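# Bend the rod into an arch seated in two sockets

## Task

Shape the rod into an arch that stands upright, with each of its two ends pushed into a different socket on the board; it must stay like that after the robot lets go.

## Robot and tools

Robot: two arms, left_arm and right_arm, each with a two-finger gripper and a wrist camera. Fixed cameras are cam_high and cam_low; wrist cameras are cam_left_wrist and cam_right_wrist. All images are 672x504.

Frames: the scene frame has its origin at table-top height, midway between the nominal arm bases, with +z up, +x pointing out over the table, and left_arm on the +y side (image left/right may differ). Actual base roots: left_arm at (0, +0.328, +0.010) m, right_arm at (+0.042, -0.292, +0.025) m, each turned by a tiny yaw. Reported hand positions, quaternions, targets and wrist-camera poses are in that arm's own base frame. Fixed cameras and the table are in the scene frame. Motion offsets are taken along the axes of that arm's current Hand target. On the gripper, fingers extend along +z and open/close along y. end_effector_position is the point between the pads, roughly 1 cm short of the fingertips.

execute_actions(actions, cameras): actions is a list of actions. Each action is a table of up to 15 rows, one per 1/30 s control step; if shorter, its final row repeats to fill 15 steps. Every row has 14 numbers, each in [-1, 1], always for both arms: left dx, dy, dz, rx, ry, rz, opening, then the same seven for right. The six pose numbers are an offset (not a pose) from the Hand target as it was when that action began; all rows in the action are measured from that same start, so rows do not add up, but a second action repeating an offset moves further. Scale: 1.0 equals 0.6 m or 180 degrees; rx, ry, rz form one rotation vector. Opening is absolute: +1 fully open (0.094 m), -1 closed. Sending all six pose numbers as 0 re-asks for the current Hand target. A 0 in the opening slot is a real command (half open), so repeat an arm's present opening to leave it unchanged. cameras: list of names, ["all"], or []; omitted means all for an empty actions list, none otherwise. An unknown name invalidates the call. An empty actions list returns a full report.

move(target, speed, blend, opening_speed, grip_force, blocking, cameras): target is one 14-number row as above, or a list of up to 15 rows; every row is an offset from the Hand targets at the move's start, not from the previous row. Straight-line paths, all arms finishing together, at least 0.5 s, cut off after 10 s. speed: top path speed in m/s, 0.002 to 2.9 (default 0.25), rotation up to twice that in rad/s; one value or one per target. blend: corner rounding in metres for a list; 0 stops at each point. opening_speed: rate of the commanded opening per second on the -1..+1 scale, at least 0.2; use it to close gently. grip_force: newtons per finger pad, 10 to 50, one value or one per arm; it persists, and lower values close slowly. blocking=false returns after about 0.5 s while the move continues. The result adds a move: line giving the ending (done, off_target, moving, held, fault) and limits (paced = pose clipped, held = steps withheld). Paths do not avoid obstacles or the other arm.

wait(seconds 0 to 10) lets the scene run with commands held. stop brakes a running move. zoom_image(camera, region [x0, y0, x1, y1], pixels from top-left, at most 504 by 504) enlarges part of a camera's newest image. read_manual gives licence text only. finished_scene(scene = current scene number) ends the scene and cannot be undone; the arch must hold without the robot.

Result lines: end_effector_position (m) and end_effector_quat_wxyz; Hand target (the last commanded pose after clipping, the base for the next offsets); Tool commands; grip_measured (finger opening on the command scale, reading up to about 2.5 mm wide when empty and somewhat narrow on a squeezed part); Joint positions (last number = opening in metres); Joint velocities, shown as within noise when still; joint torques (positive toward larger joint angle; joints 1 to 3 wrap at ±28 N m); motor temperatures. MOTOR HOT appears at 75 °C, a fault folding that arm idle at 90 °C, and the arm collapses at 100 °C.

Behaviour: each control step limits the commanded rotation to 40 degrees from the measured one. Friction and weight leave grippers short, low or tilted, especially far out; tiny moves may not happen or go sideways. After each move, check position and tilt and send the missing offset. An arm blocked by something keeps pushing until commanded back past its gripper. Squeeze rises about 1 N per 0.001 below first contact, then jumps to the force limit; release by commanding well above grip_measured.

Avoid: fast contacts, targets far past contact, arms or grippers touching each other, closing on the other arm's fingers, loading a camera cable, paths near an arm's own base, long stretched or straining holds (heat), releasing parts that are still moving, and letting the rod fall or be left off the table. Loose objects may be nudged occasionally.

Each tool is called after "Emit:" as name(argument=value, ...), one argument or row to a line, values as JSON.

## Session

Emit:
execute_actions(
  actions=[],
)

Emit:
zoom_image(
  camera="cam_high",
  region=[260, 160, 500, 420],
)

Scene clock: 0.00 s.
left_arm: end_effector_position=(+0.3883, -0.0450, +0.0885) grip_measured=+1.000 end_effector_quat_wxyz=(+0.583, +0.073, +0.809, -0.029) | right_arm: end_effector_position=(+0.3874, -0.0420, +0.1020) grip_measured=+1.000 end_effector_quat_wxyz=(+0.591, +0.116, +0.793, -0.088)
Joint positions: left_arm=[-0.097 1.555 0.333 0.897 0.041 0.054 0.094] | right_arm=[0.027 1.525 0.348 0.873 0.306 0.091 0.094]
Joint velocities: within noise
Joint torques (N m): no reading
Motor temperatures (°C): left_arm=[22 25 32 34 22 23 22] | right_arm=[25 25 34 29 25 23 22]
Heat: left arm: 34 °C; right arm: 34 °C.
Hand target: left_arm +0.3941, -0.0450, +0.1038; +0.602, +0.073, +0.795, -0.027 | right_arm +0.3904, -0.0427, +0.1098; +0.599, +0.120, +0.787, -0.087
Tool commands: left_gripper/opening=+1.0 right_gripper/opening=+1.0
camera_calibration:
cam_left_wrist: T_world_to_cam=[[-0.110229, -0.991817, -0.0644143, 0.013153], [-0.691535, 0.123083, -0.71178, 0.372235], [0.713883, -0.0339139, -0.699443, -0.0981316], [0, 0, 0, 1]] pos_world=[0.328918, -0.0360984, 0.197159]
cam_right_wrist: T_world_to_cam=[[-0.256972, -0.966141, -0.0231677, 0.0695484], [-0.665725, 0.194344, -0.720445, 0.371063], [0.700554, -0.169711, -0.693125, -0.0872033], [0, 0, 0, 1]] pos_world=[0.325988, -0.0197194, 0.208499]

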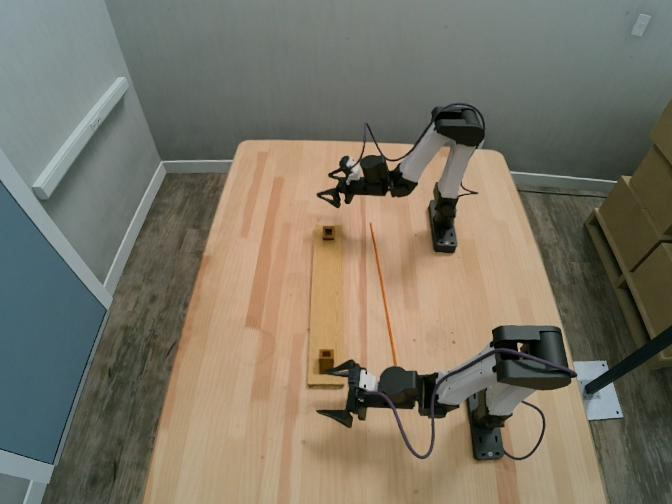

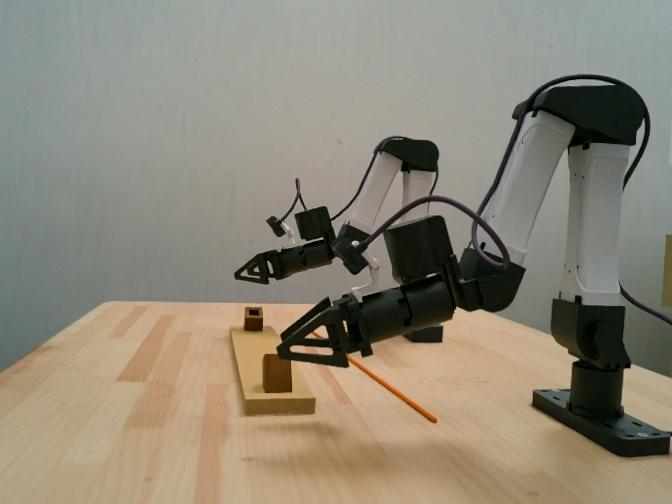

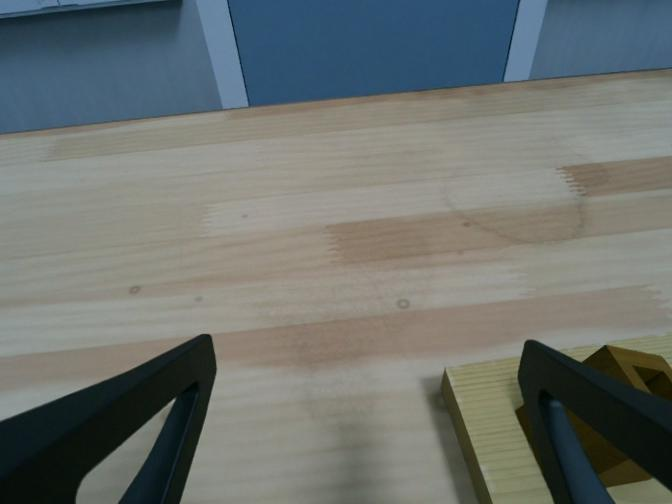

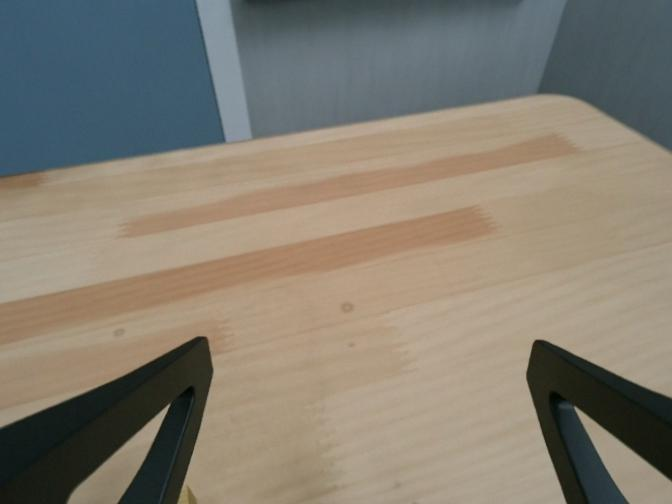

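Scaled by 1.938 from the camera's 672x504 image, which has a finer 960x720 frame.

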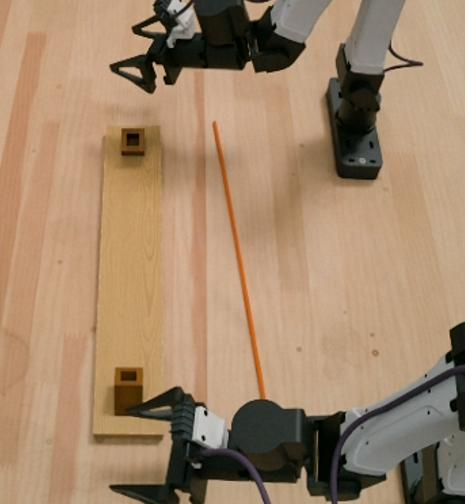

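Emit:
move(
  target=[0.1203, -0.1502, -0.2708, 0.2782, 0.3378, 0.3473, 0, 0.167, 0.1, -0.2885, -0.4036, 0.2618, -0.5333, 0],
  cameras=["all"],
  speed=0.35,
)

Scene clock: 11.60 s.
left_arm: end_effector_position=(+0.2011, -0.1049, +0.0675) grip_measured=+0.003 end_effector_quat_wxyz=(-0.006, +0.662, +0.749, -0.007) | right_arm: end_effector_position=(+0.2170, +0.0705, +0.0540) grip_measured=+0.002 end_effector_quat_wxyz=(+0.001, +0.745, -0.667, -0.005)
Joint positions: left_arm=[-0.473 1.44 0.96 -1.107 0.011 0.974 0.047] | right_arm=[0.308 1.451 0.915 -1.041 -0.008 -1.373 0.047]
Joint torques (N m): left_arm=[-0.69 -3.84 7.86 0.34 -0.16 0.25] | right_arm=[0.16 -3.75 8.35 0.23 -0.1 -0.13]
Heat: left arm: 37 °C; right arm: 36 °C.
Hand target: left_arm +0.2068, -0.1068, +0.0750; +0.000, +0.670, +0.743, +0.000 | right_arm +0.2230, +0.0716, +0.0597; +0.000, +0.752, -0.659, +0.001
Off the commanded pose: left_arm 0.010 m, 2 deg | right_arm 0.008 m, 1 deg.
move: done
camera_calibration:
cam_left_wrist: T_world_to_cam=[[-0.993261, -0.111888, -0.0302158, 0.199315], [-0.113775, 0.89172, 0.438054, 0.122082], [-0.0220687, 0.43854, -0.898441, 0.229707], [0, 0, 0, 1]] pos_world=[0.216931, -0.187298, 0.158923]
cam_right_wrist: T_world_to_cam=[[0.994407, 0.0947204, -0.0467277, -0.211671], [0.105609, -0.885466, 0.452544, 0.0466092], [0.00148937, -0.454948, -0.890517, 0.20046], [0, 0, 0, 1]] pos_world=[0.205267, 0.152519, 0.147529]

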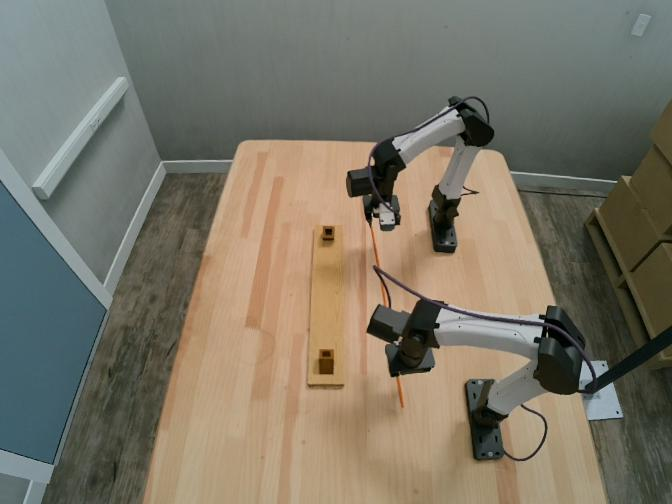

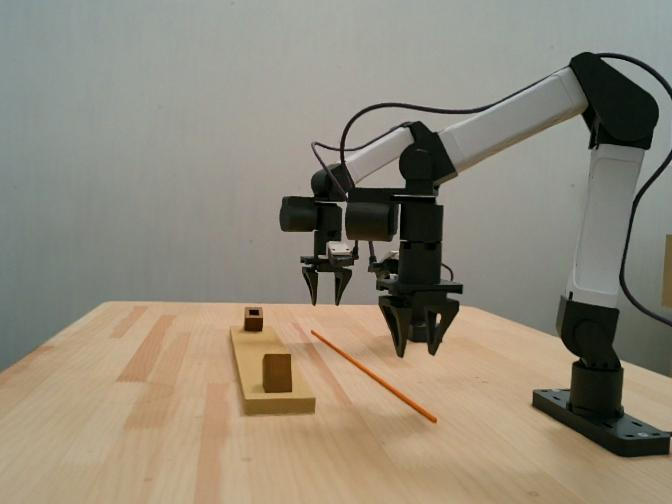

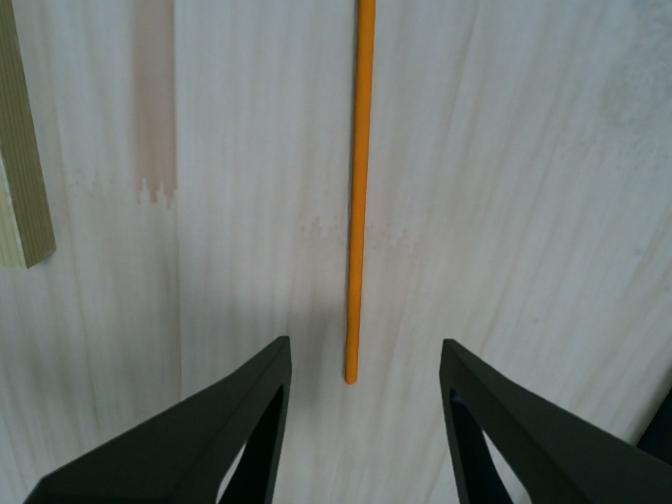

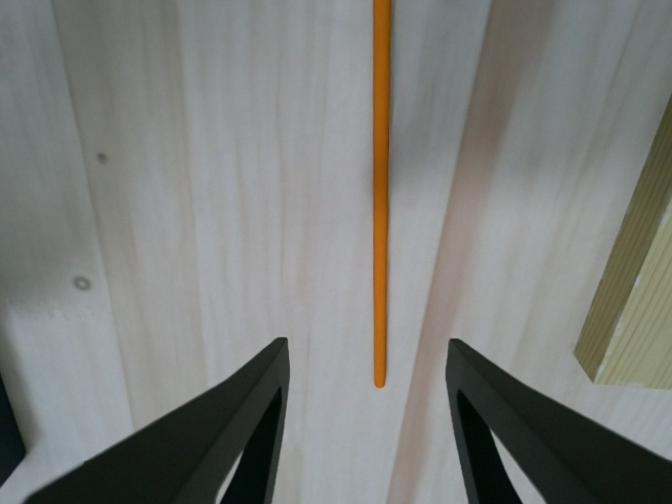

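Emit:
move(
  target=[-0.0133, 0.0038, 0.105, -0.004, 0, 0.0072, 0, 0.0027, -0.0138, 0.1128, 0, 0, -0.0078, 0],
  cameras=["cam_left_wrist", "cam_right_wrist"],
  speed=0.12,
)

Scene clock: 19.50 s.
left_arm: end_effector_position=(+0.2023, -0.1096, +0.0119) grip_measured=+0.003 end_effector_quat_wxyz=(-0.011, +0.670, +0.742, -0.004) | right_arm: end_effector_position=(+0.2287, +0.0739, -0.0043) grip_measured=+0.002 end_effector_quat_wxyz=(+0.001, +0.757, -0.653, -0.004)
Joint positions: left_arm=[-0.494 1.543 0.818 -0.869 0.003 0.974 0.047] | right_arm=[0.308 1.6 0.802 -0.778 -0.007 -1.41 0.047]
Joint torques (N m): left_arm=[-0.75 -4.19 5.11 0.77 -0.16 0.2] | right_arm=[-0.91 -4.59 4.53 0.64 -0.11 -0.14]
Heat: left arm: 36 °C; right arm: 36 °C.
Hand target: left_arm +0.2099, -0.1145, +0.0120; +0.004, +0.678, +0.735, +0.005 | right_arm +0.2314, +0.0710, -0.0080; +0.000, +0.760, -0.650, +0.001
Off the commanded pose: left_arm 0.009 m, 2 deg | right_arm 0.006 m, 1 deg.
move: done
camera_calibration:
cam_left_wrist: T_world_to_cam=[[-0.995547, -0.0900085, -0.0280119, 0.201121], [-0.0930044, 0.889383, 0.447603, 0.1461], [-0.0153747, 0.448215, -0.893794, 0.181551], [0, 0, 0, 1]] pos_world=[0.216605, -0.19321, 0.102508]
cam_right_wrist: T_world_to_cam=[[0.990345, 0.131204, -0.0447529, -0.228209], [0.137164, -0.880649, 0.453479, 0.0671788], [0.0200867, -0.455239, -0.890143, 0.14594], [0, 0, 0, 1]] pos_world=[0.21386, 0.15554, 0.0892302]
Images, in order (width x height): cam_left_wrist 672x504, cam_right_wrist 672x504.

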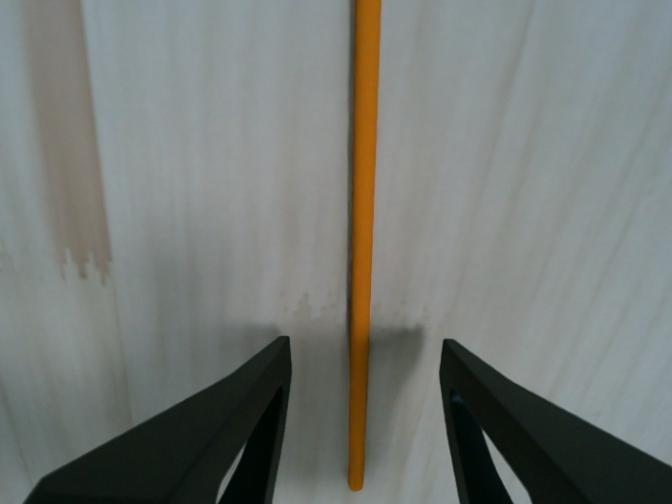

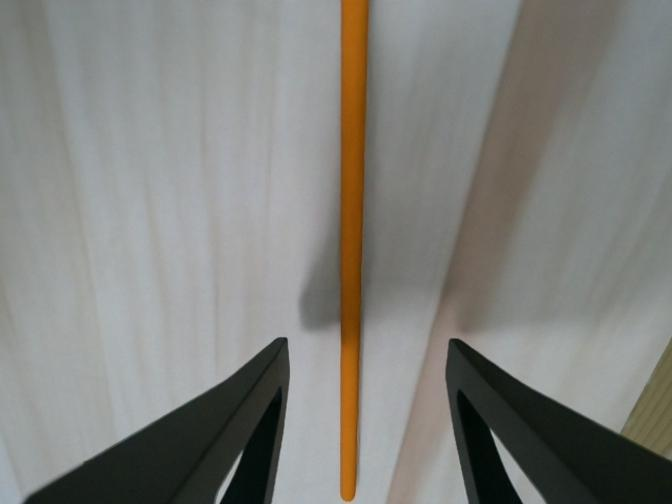

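Emit:
move(
  target=[
    [-0.0003, 0.0033, 0.0192, 0, 0, 0, 0, -0.0013, 0.0082, 0.0178, 0, 0, 0, 0],
    [-0.0003, 0.0033, 0.0192, 0, 0, 0, -1, -0.0013, 0.0082, 0.0178, 0, 0, 0, -1],
  ],
  cameras=["cam_left_wrist", "cam_right_wrist", "cam_low"],
  speed=0.05,
  opening_speed=0.6,
)

Scene clock: 25.43 s.
left_arm: end_effector_position=(+0.2046, -0.1105, +0.0005) grip_measured=-0.865 end_effector_quat_wxyz=(-0.010, +0.671, +0.742, -0.003) | right_arm: end_effector_position=(+0.2247, +0.0726, -0.0150) grip_measured=-0.907 end_effector_quat_wxyz=(+0.000, +0.758, -0.653, -0.004)
Joint positions: left_arm=[-0.494 1.575 0.798 -0.815 0.001 0.976 0.006] | right_arm=[0.308 1.609 0.76 -0.725 -0.007 -1.412 0.004]
Joint torques (N m): left_arm=[-0.42 -4.37 4.92 0.76 -0.16 0.24] | right_arm=[-0.4 -4.51 4.3 0.65 -0.11 -0.07]
Heat: left arm: 35 °C; right arm: 36 °C.
Hand target: left_arm +0.2120, -0.1145, +0.0005; +0.004, +0.678, +0.735, +0.005 | right_arm +0.2265, +0.0709, -0.0187; +0.000, +0.760, -0.650, +0.001
Off the commanded pose: left_arm 0.008 m, 2 deg | right_arm 0.004 m, 1 deg.
move: done
camera_calibration:
cam_left_wrist: T_world_to_cam=[[-0.995619, -0.088521, -0.0301177, 0.203199], [-0.0926139, 0.889242, 0.447963, 0.152133], [-0.0128722, 0.44879, -0.893544, 0.171384], [0, 0, 0, 1]] pos_world=[0.218605, -0.194211, 0.0911094]
cam_right_wrist: T_world_to_cam=[[0.99021, 0.132729, -0.0432121, -0.224577], [0.137826, -0.880679, 0.453221, 0.0713194], [0.0220996, -0.45474, -0.89035, 0.135294], [0, 0, 0, 1]] pos_world=[0.209559, 0.154141, 0.0784311]
Images, in order (width x height): cam_low 672x504, cam_left_wrist 672x504, cam_right_wrist 672x504.

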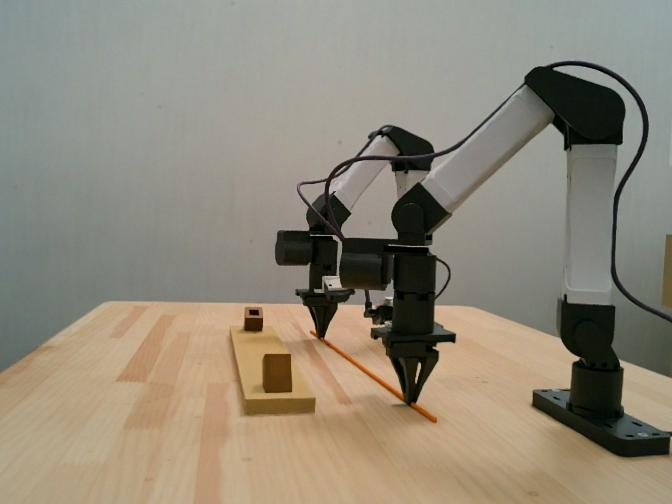

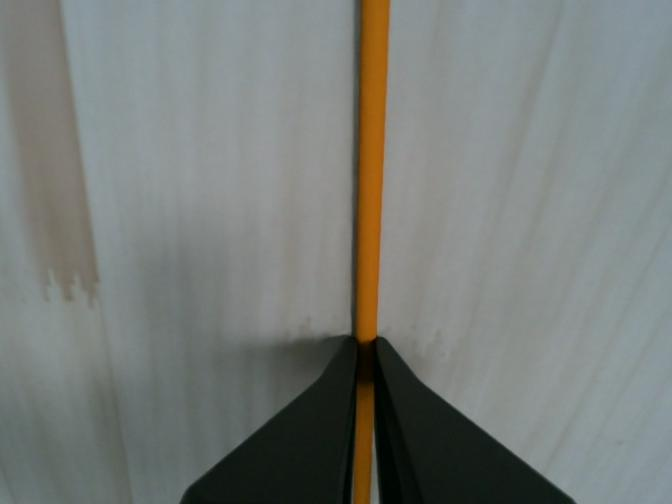

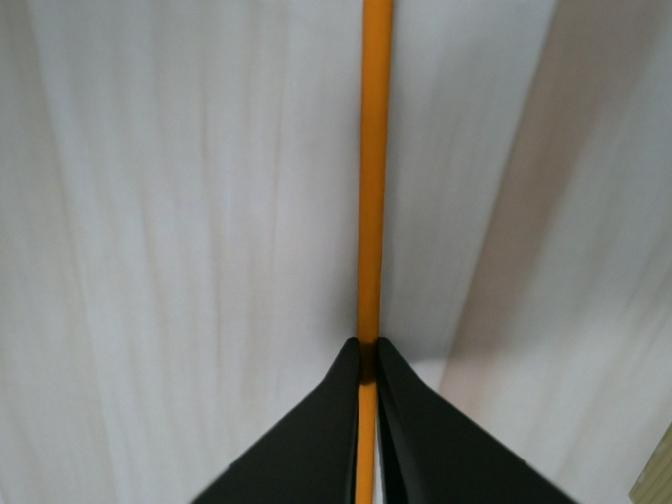

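Emit:
move(
  target=[
    [0.0001, 0.0011, -0.0833, 0, 0, 0, -1, 0.0001, -0.0001, -0.0833, 0, 0, 0, -1],
    [-0.0367, 0.3078, -0.3787, -0.2847, -0.0086, 0.0167, -1, 0.0547, -0.2392, -0.3825, 0.2882, 0.0146, 0.031, -1],
    [-0.092, 0.2883, -0.374, -0.2616, -0.244, -0.1012, -1, -0.0038, -0.2222, -0.3642, 0.2853, -0.2241, 0.1456, -1],
  ],
  cameras=["all"],
  speed=[0.1, 0.15, 0.12],
  blend=[0.02, 0.03, 0],
)

Emit:
zoom_image(
  camera="cam_high",
  region=[270, 170, 400, 400],
)

Scene clock: 55.57 s.
left_arm: end_effector_position=(+0.3823, -0.1404, +0.1963) grip_measured=-0.865 end_effector_quat_wxyz=(+0.477, +0.469, +0.740, +0.070) | right_arm: end_effector_position=(+0.3610, +0.0810, +0.1847) grip_measured=-0.907 end_effector_quat_wxyz=(+0.500, -0.486, +0.714, -0.052)
Joint positions: left_arm=[-0.315 1.299 0.905 -0.174 0.087 0.766 0.006] | right_arm=[0.041 1.172 0.746 -0.138 -0.39 -0.938 0.004]
Joint torques (N m): left_arm=[-0.14 -6.37 6.89 2.84 0.63 -0.22] | right_arm=[-0.49 -5.93 6.34 2.81 -1.16 0.53]
Heat: left arm: 37 °C; right arm: 38 °C.
Hand target: left_arm +0.3860, -0.1559, +0.2270; +0.533, +0.455, +0.712, +0.043 | right_arm +0.3577, +0.0943, +0.1999; +0.534, -0.482, +0.694, -0.023
Off the commanded pose: left_arm 0.035 m, 8 deg | right_arm 0.020 m, 6 deg.
move: off_target (left_arm, right_arm)
camera_calibration:
cam_left_wrist: T_world_to_cam=[[-0.589802, -0.55829, -0.583477, 0.270769], [-0.440433, 0.827996, -0.347046, 0.387894], [0.676869, 0.0522939, -0.734244, 0.0113757], [0, 0, 0, 1]] pos_world=[0.322842, -0.170602, 0.300957]
cam_right_wrist: T_world_to_cam=[[0.671153, -0.516828, 0.531453, -0.290411], [-0.372258, -0.854925, -0.361286, 0.301907], [0.641075, 0.0446407, -0.766179, 0.0270922], [0, 0, 0, 1]] pos_world=[0.289929, 0.106806, 0.284172]

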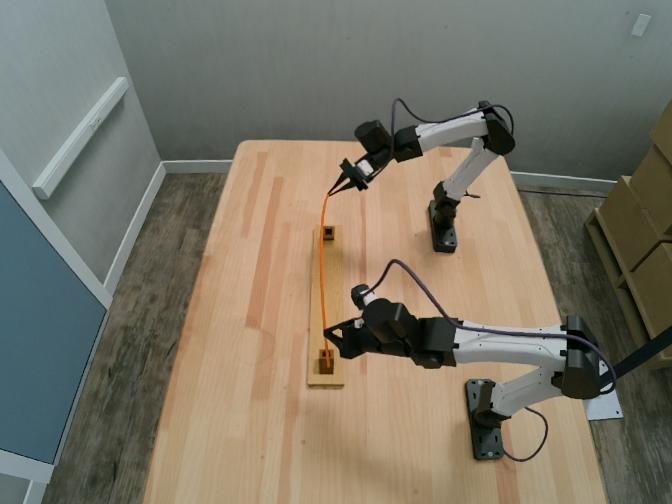

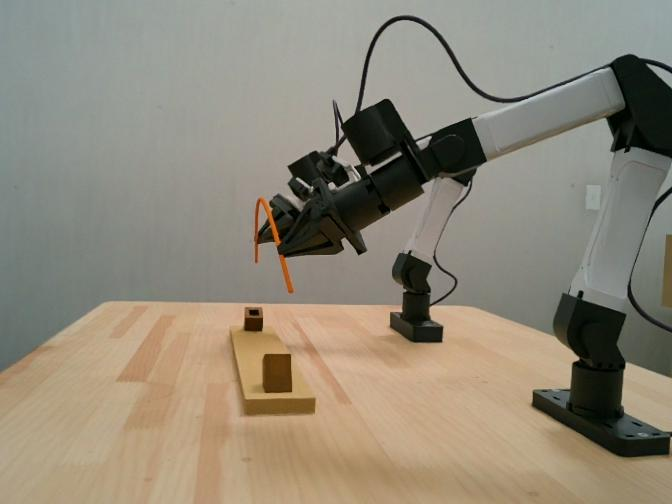

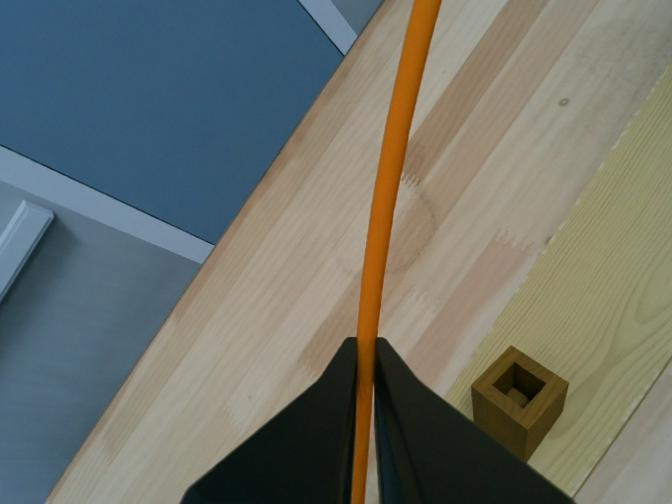

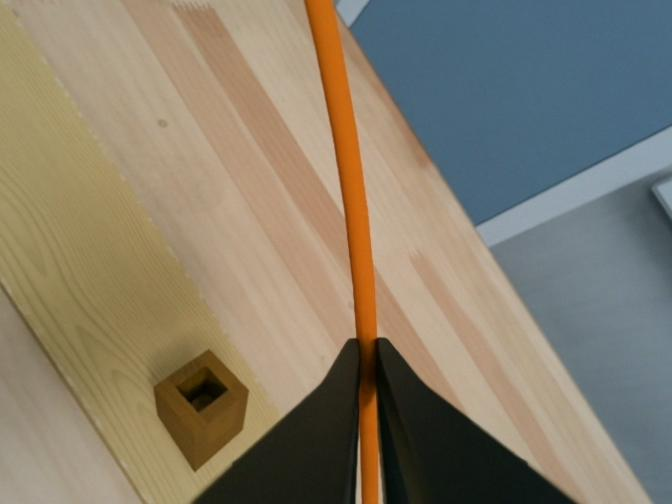

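Scaled by 2.191 from the camera's 672x504 image, which has a finer 960x720 frame.

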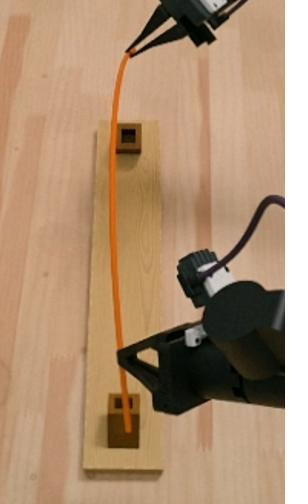

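Emit:
move(
  target=[0.006, -0.0993, 0.0692, -0.0193, -0.1081, -0.1059, -1, 0.0093, 0.097, 0.0778, 0.0143, -0.0996, 0.1034, -1],
  cameras=["all"],
  speed=0.1,
)

Emit:
zoom_image(
  camera="cam_high",
  region=[280, 310, 380, 400],
)

Emit:
zoom_image(
  camera="cam_low",
  region=[220, 200, 330, 400],
)

Scene clock: 66.83 s.
left_arm: end_effector_position=(+0.3880, -0.1812, +0.1484) grip_measured=-0.865 end_effector_quat_wxyz=(+0.624, +0.311, +0.714, -0.059) | right_arm: end_effector_position=(+0.3666, +0.1207, +0.1382) grip_measured=-0.907 end_effector_quat_wxyz=(+0.634, -0.333, +0.693, +0.076)
Joint positions: left_arm=[-0.391 1.515 0.506 0.791 0.112 0.341 0.006] | right_arm=[0.128 1.442 0.348 0.891 -0.432 -0.415 0.004]
Joint torques (N m): left_arm=[-2.62 -4.55 6.15 3.06 0.44 -0.18] | right_arm=[2.17 -3.59 4.79 3.06 -0.98 0.49]
Motor temperatures (°C): left_arm=[22 28 36 41 23 23 24] | right_arm=[26 28 38 35 26 23 24]
Heat: left arm: 41 °C; right arm: 38 °C.
Hand target: left_arm +0.3832, -0.2056, +0.1741; +0.658, +0.316, +0.675, -0.101 | right_arm +0.3559, +0.1441, +0.1441; +0.643, -0.350, +0.670, +0.123
Off the commanded pose: left_arm 0.036 m, 8 deg | right_arm 0.026 m, 6 deg.
move: off_target (left_arm, right_arm)
camera_calibration:
cam_left_wrist: T_world_to_cam=[[-0.477028, -0.816791, -0.324495, 0.0944776], [-0.404885, 0.53193, -0.743719, 0.398983], [0.780072, -0.223391, -0.584452, -0.137685], [0, 0, 0, 1]] pos_world=[0.314015, -0.16582, 0.246919]
cam_right_wrist: T_world_to_cam=[[0.5906, -0.750936, 0.295443, -0.158576], [-0.353803, -0.570014, -0.741557, 0.332537], [0.725269, 0.333435, -0.602334, -0.102194], [0, 0, 0, 1]] pos_world=[0.285426, 0.104546, 0.231891]

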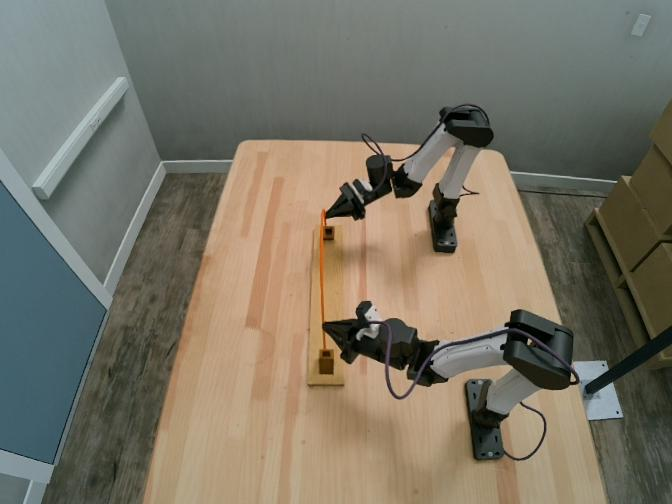

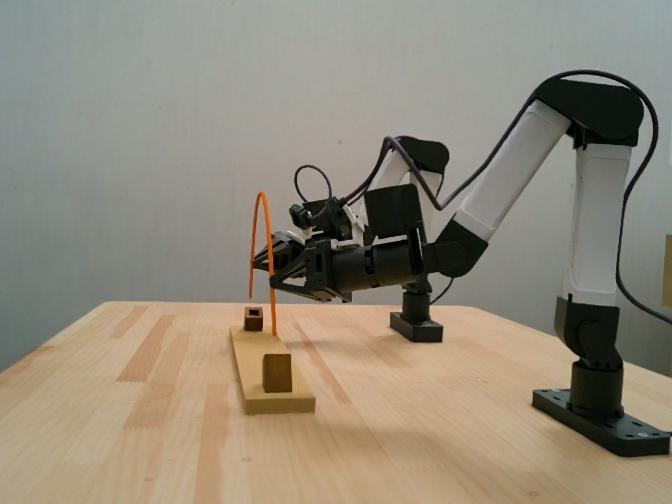

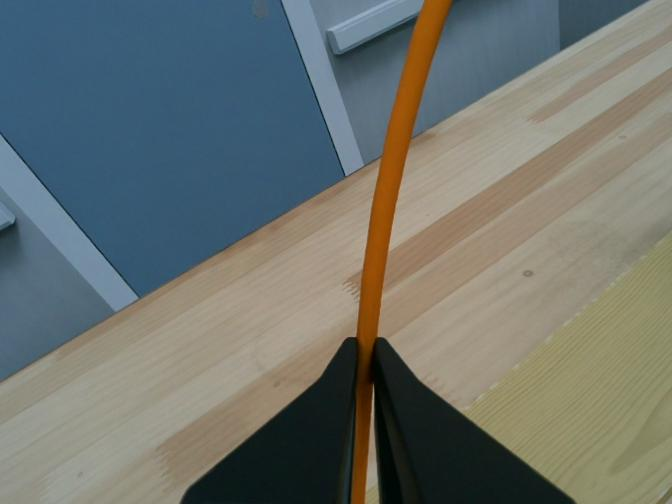

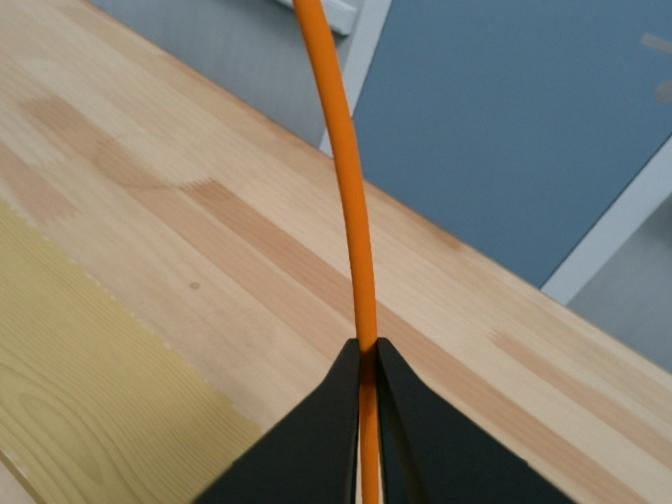

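Scaled by 5.040 from the camera's 672x504 image, which has a finer 960x720 frame.

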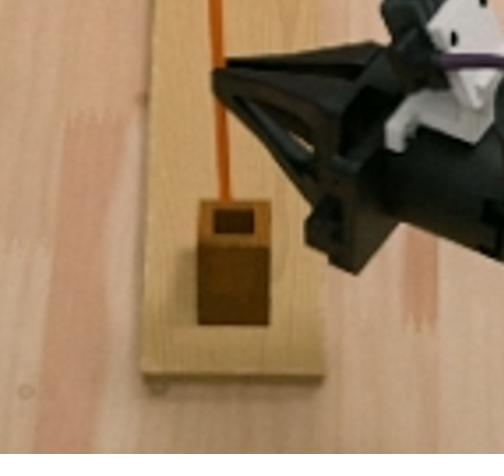

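Scaled by 2.520 from the camera's 672x504 image, which has a finer 960x720 frame.

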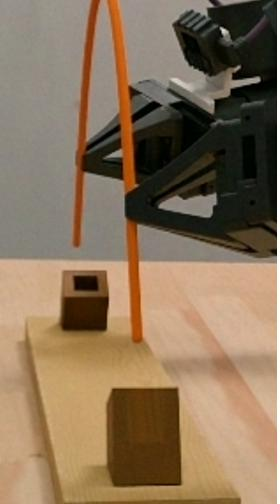

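Emit:
move(
  target=[0.0517, -0.0247, 0.0043, 0, 0, 0, -1, 0.0498, 0.0313, 0.0043, 0, 0, 0, -1],
  cameras=["cam_high", "cam_low", "cam_right_wrist"],
  speed=0.05,
)

Emit:
zoom_image(
  camera="cam_high",
  region=[280, 310, 380, 400],
)

Emit:
zoom_image(
  camera="cam_low",
  region=[220, 270, 300, 400],
)

Scene clock: 77.30 s.
left_arm: end_effector_position=(+0.3849, -0.1828, +0.1157) grip_measured=-0.865 end_effector_quat_wxyz=(+0.625, +0.307, +0.715, -0.056) | right_arm: end_effector_position=(+0.3587, +0.1264, +0.1023) grip_measured=-0.907 end_effector_quat_wxyz=(+0.633, -0.333, +0.695, +0.079)
Joint positions: left_arm=[-0.408 1.653 0.442 0.997 0.086 0.335 0.006] | right_arm=[0.157 1.629 0.268 1.157 -0.406 -0.404 0.004]
Joint torques (N m): left_arm=[-2.84 -4.74 5.49 3.05 0.52 -0.14] | right_arm=[2.47 -4.04 3.77 3.1 -0.91 0.42]
Heat: left arm: 43 °C; right arm: 38 °C.
Hand target: left_arm +0.3791, -0.2095, +0.1401; +0.658, +0.316, +0.675, -0.101 | right_arm +0.3483, +0.1500, +0.1100; +0.643, -0.350, +0.670, +0.123
Off the commanded pose: left_arm 0.037 m, 8 deg | right_arm 0.027 m, 6 deg.
move: off_target (left_arm, right_arm)
camera_calibration:
cam_right_wrist: T_world_to_cam=[[0.593659, -0.751008, 0.289061, -0.139389], [-0.357654, -0.568021, -0.741239, 0.30744], [0.720869, 0.33666, -0.605812, -0.1185], [0, 0, 0, 1]] pos_world=[0.27813, 0.109844, 0.19639]
Images, in order (width x height): cam_high 672x504, cam_low 672x504, cam_right_wrist 672x504.

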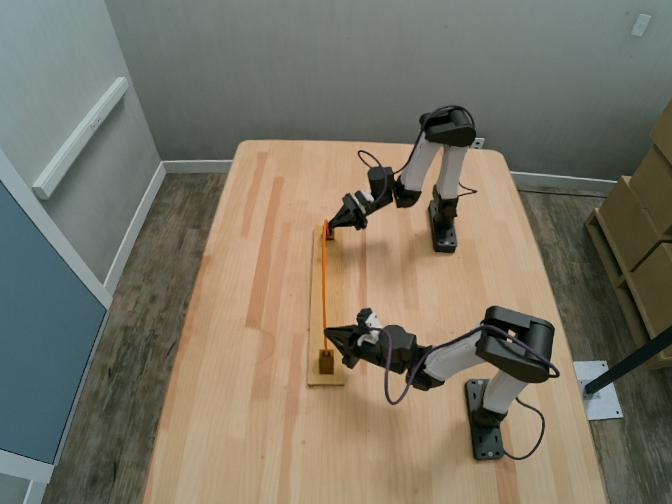

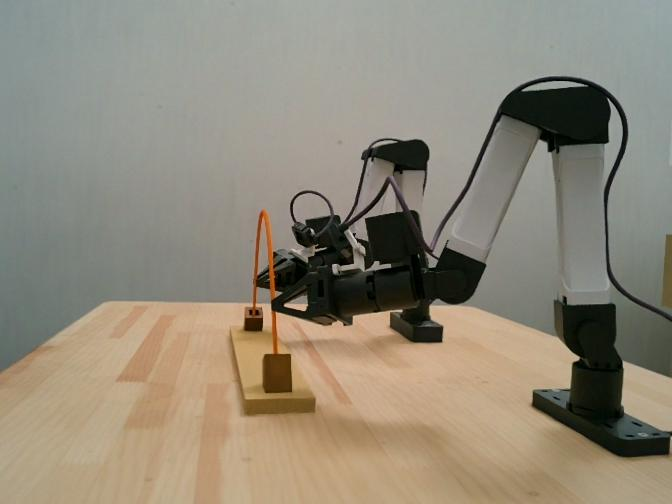

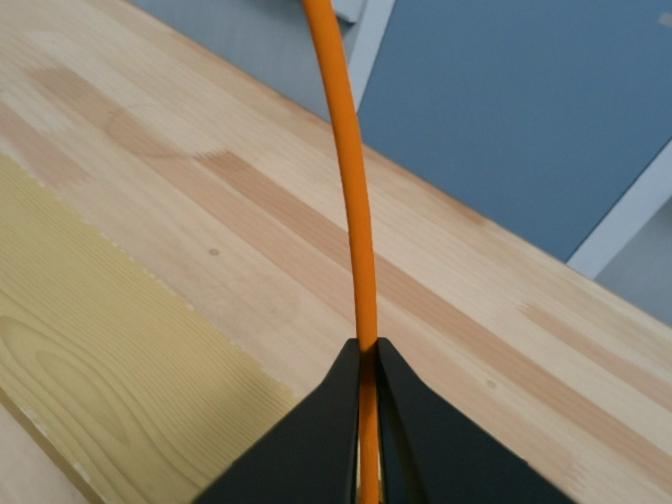

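Scaled by 5.040 from the camera's 672x504 image, which has a finer 960x720 frame.

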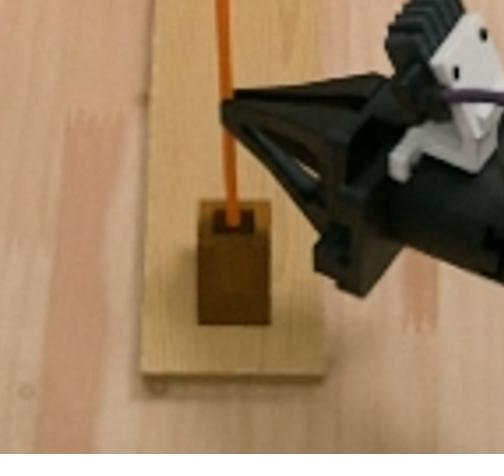

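Scaled by 3.877 from the camera's 672x504 image, which has a finer 960x720 frame.

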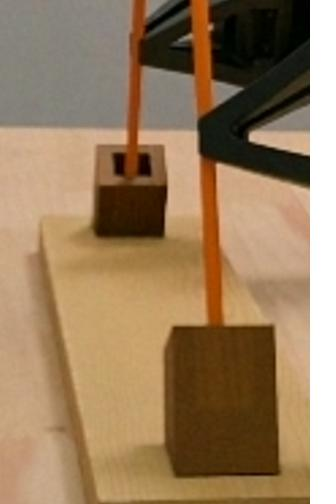

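Emit:
move(
  target=[0.0522, -0.0067, 0.0002, 0.0025, 0.0193, 0.027, -1, 0.0522, 0.0075, 0.0012, -0.0019, 0.0196, -0.0269, -1],
  cameras=["cam_high", "cam_low"],
  speed=0.05,
)

Emit:
zoom_image(
  camera="cam_high",
  region=[280, 210, 380, 400],
)

Emit:
zoom_image(
  camera="cam_low",
  region=[210, 200, 320, 420],
)

Scene clock: 82.73 s.
left_arm: end_effector_position=(+0.3832, -0.1800, +0.0877) grip_measured=-0.865 end_effector_quat_wxyz=(+0.608, +0.331, +0.721, -0.033) | right_arm: end_effector_position=(+0.3604, +0.1217, +0.0779) grip_measured=-0.907 end_effector_quat_wxyz=(+0.622, -0.353, +0.697, +0.046)
Joint positions: left_arm=[-0.408 1.739 0.424 1.053 0.075 0.396 0.006] | right_arm=[0.157 1.748 0.257 1.25 -0.375 -0.485 0.004]
Joint torques (N m): left_arm=[-2.03 -5.09 4.78 2.96 0.57 0.16] | right_arm=[1.43 -4.07 2.91 2.84 -1.17 0.06]
Heat: left arm: 45 °C; right arm: 39 °C.
Hand target: left_arm +0.3791, -0.2035, +0.1091; +0.640, +0.350, +0.681, -0.066 | right_arm +0.3482, +0.1440, +0.0790; +0.625, -0.383, +0.674, +0.087
Off the commanded pose: left_arm 0.032 m, 7 deg | right_arm 0.025 m, 6 deg.
move: off_target (left_arm, right_arm)
Images, in order (width x height): cam_high 672x504, cam_low 672x504.

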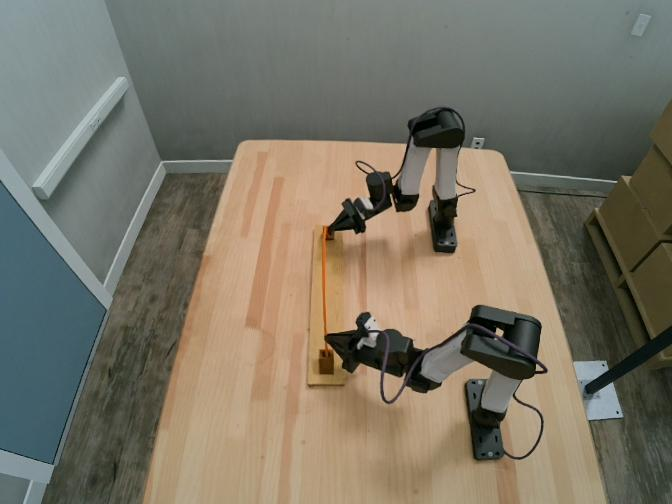

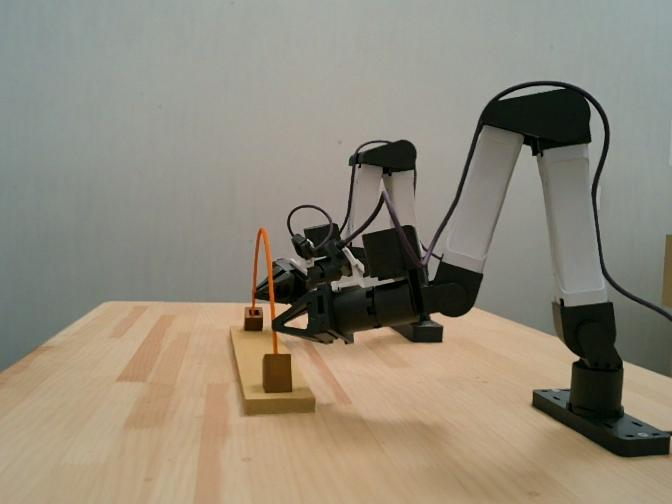

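Scaled by 2.653 from the camera's 672x504 image, which has a finer 960x720 frame.

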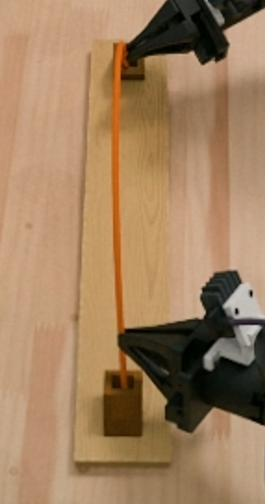

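Scaled by 2.291 from the camera's 672x504 image, which has a finer 960x720 frame.

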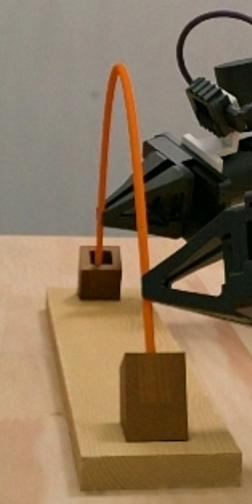

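Emit:
move(
  target=[
    [0.0017, 0.0175, -0.0117, 0.002, 0.0161, 0.0226, -1, 0.0022, -0.0162, -0.0133, -0.0015, 0.0163, -0.0224, -1],
    [0.0017, 0.0175, -0.0117, 0.002, 0.0161, 0.0226, -0.5, 0.0022, -0.0162, -0.0133, -0.0015, 0.0163, -0.0224, -0.5],
  ],
  cameras=["all"],
  speed=0.05,
  opening_speed=0.4,
)

Emit:
zoom_image(
  camera="cam_high",
  region=[280, 210, 380, 400],
)

Emit:
zoom_image(
  camera="cam_low",
  region=[210, 200, 320, 420],
)

Scene clock: 93.63 s.
left_arm: end_effector_position=(+0.3784, -0.1826, +0.0948) grip_measured=-0.503 end_effector_quat_wxyz=(+0.607, +0.374, +0.701, -0.029) | right_arm: end_effector_position=(+0.3517, +0.1247, +0.0794) grip_measured=-0.502 end_effector_quat_wxyz=(+0.611, -0.400, +0.682, +0.046)
Joint positions: left_arm=[-0.391 1.689 0.424 0.997 0.141 0.48 0.023] | right_arm=[0.134 1.672 0.257 1.134 -0.455 -0.582 0.023]
Joint torques (N m): left_arm=[-0.9 -7.66 5.79 2.15 0.07 0.14] | right_arm=[0.27 -7.6 4.31 2.06 -0.46 -0.02]
Motor temperatures (°C): left_arm=[22 28 35 46 23 23 24] | right_arm=[26 27 37 40 26 23 24]
Heat: left arm: 46 °C; right arm: 40 °C.
Hand target: left_arm +0.3793, -0.1915, +0.1131; +0.624, +0.378, +0.683, -0.037 | right_arm +0.3482, +0.1319, +0.0829; +0.610, -0.410, +0.676, +0.057
Off the commanded pose: left_arm 0.020 m, 3 deg | right_arm 0.009 m, 2 deg.
move: off_target (left_arm); target 2's new opening was sent with right_arm's hand 0.023 m and 7 deg from that target
camera_calibration:
cam_left_wrist: T_world_to_cam=[[-0.518021, -0.736514, -0.434974, 0.111996], [-0.355651, 0.64794, -0.673562, 0.351908], [0.777925, -0.19422, -0.597588, -0.154522], [0, 0, 0, 1]] pos_world=[0.303379, -0.17554, 0.193407]
cam_right_wrist: T_world_to_cam=[[0.632105, -0.662132, 0.402523, -0.163503], [-0.304494, -0.689923, -0.656727, 0.276778], [0.71255, 0.292555, -0.637718, -0.115846], [0, 0, 0, 1]] pos_world=[0.270174, 0.116586, 0.173704]

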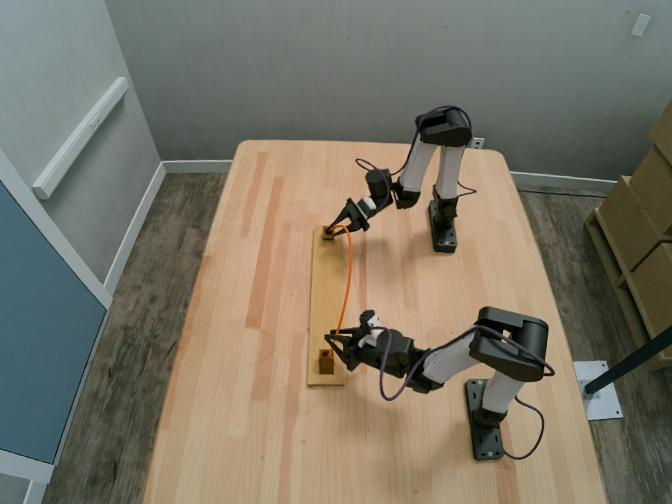

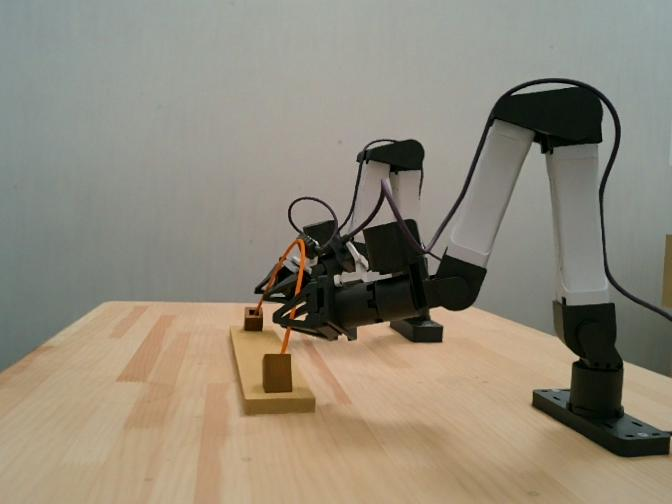

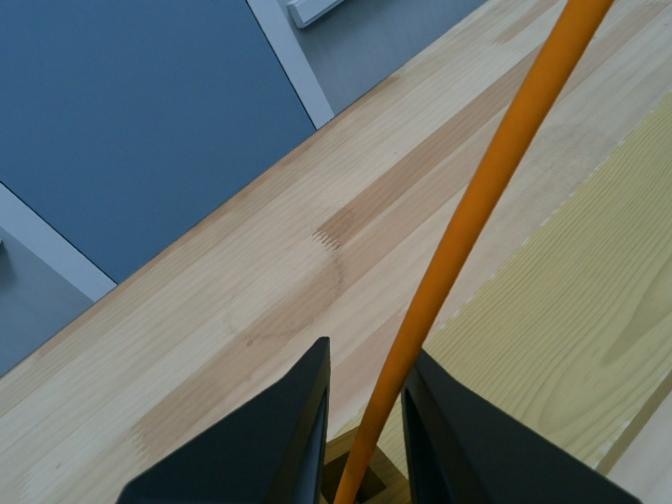

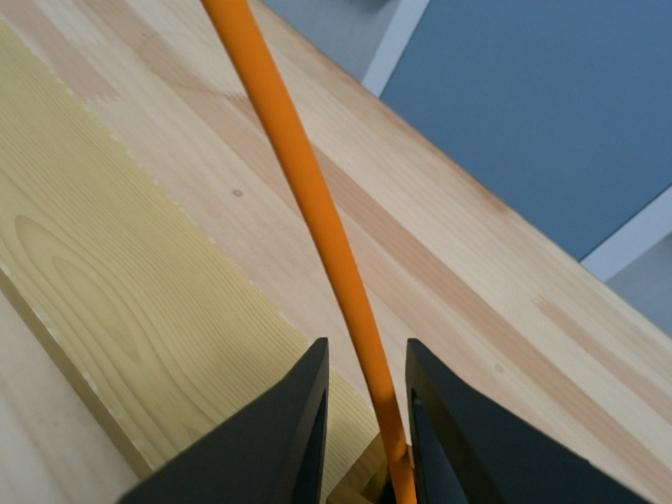

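Scaled by 2.653 from the camera's 672x504 image, which has a finer 960x720 frame.

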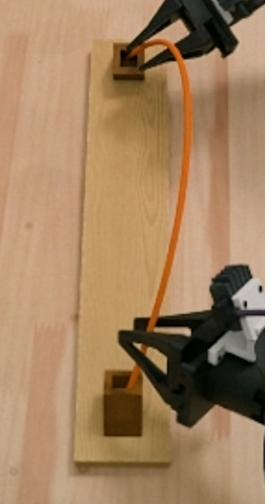

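Scaled by 2.291 from the camera's 672x504 image, which has a finer 960x720 frame.

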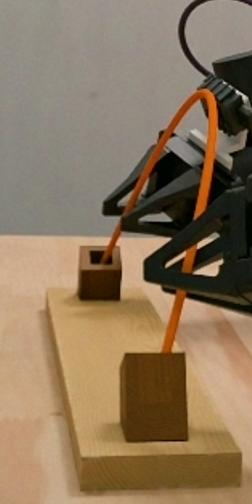

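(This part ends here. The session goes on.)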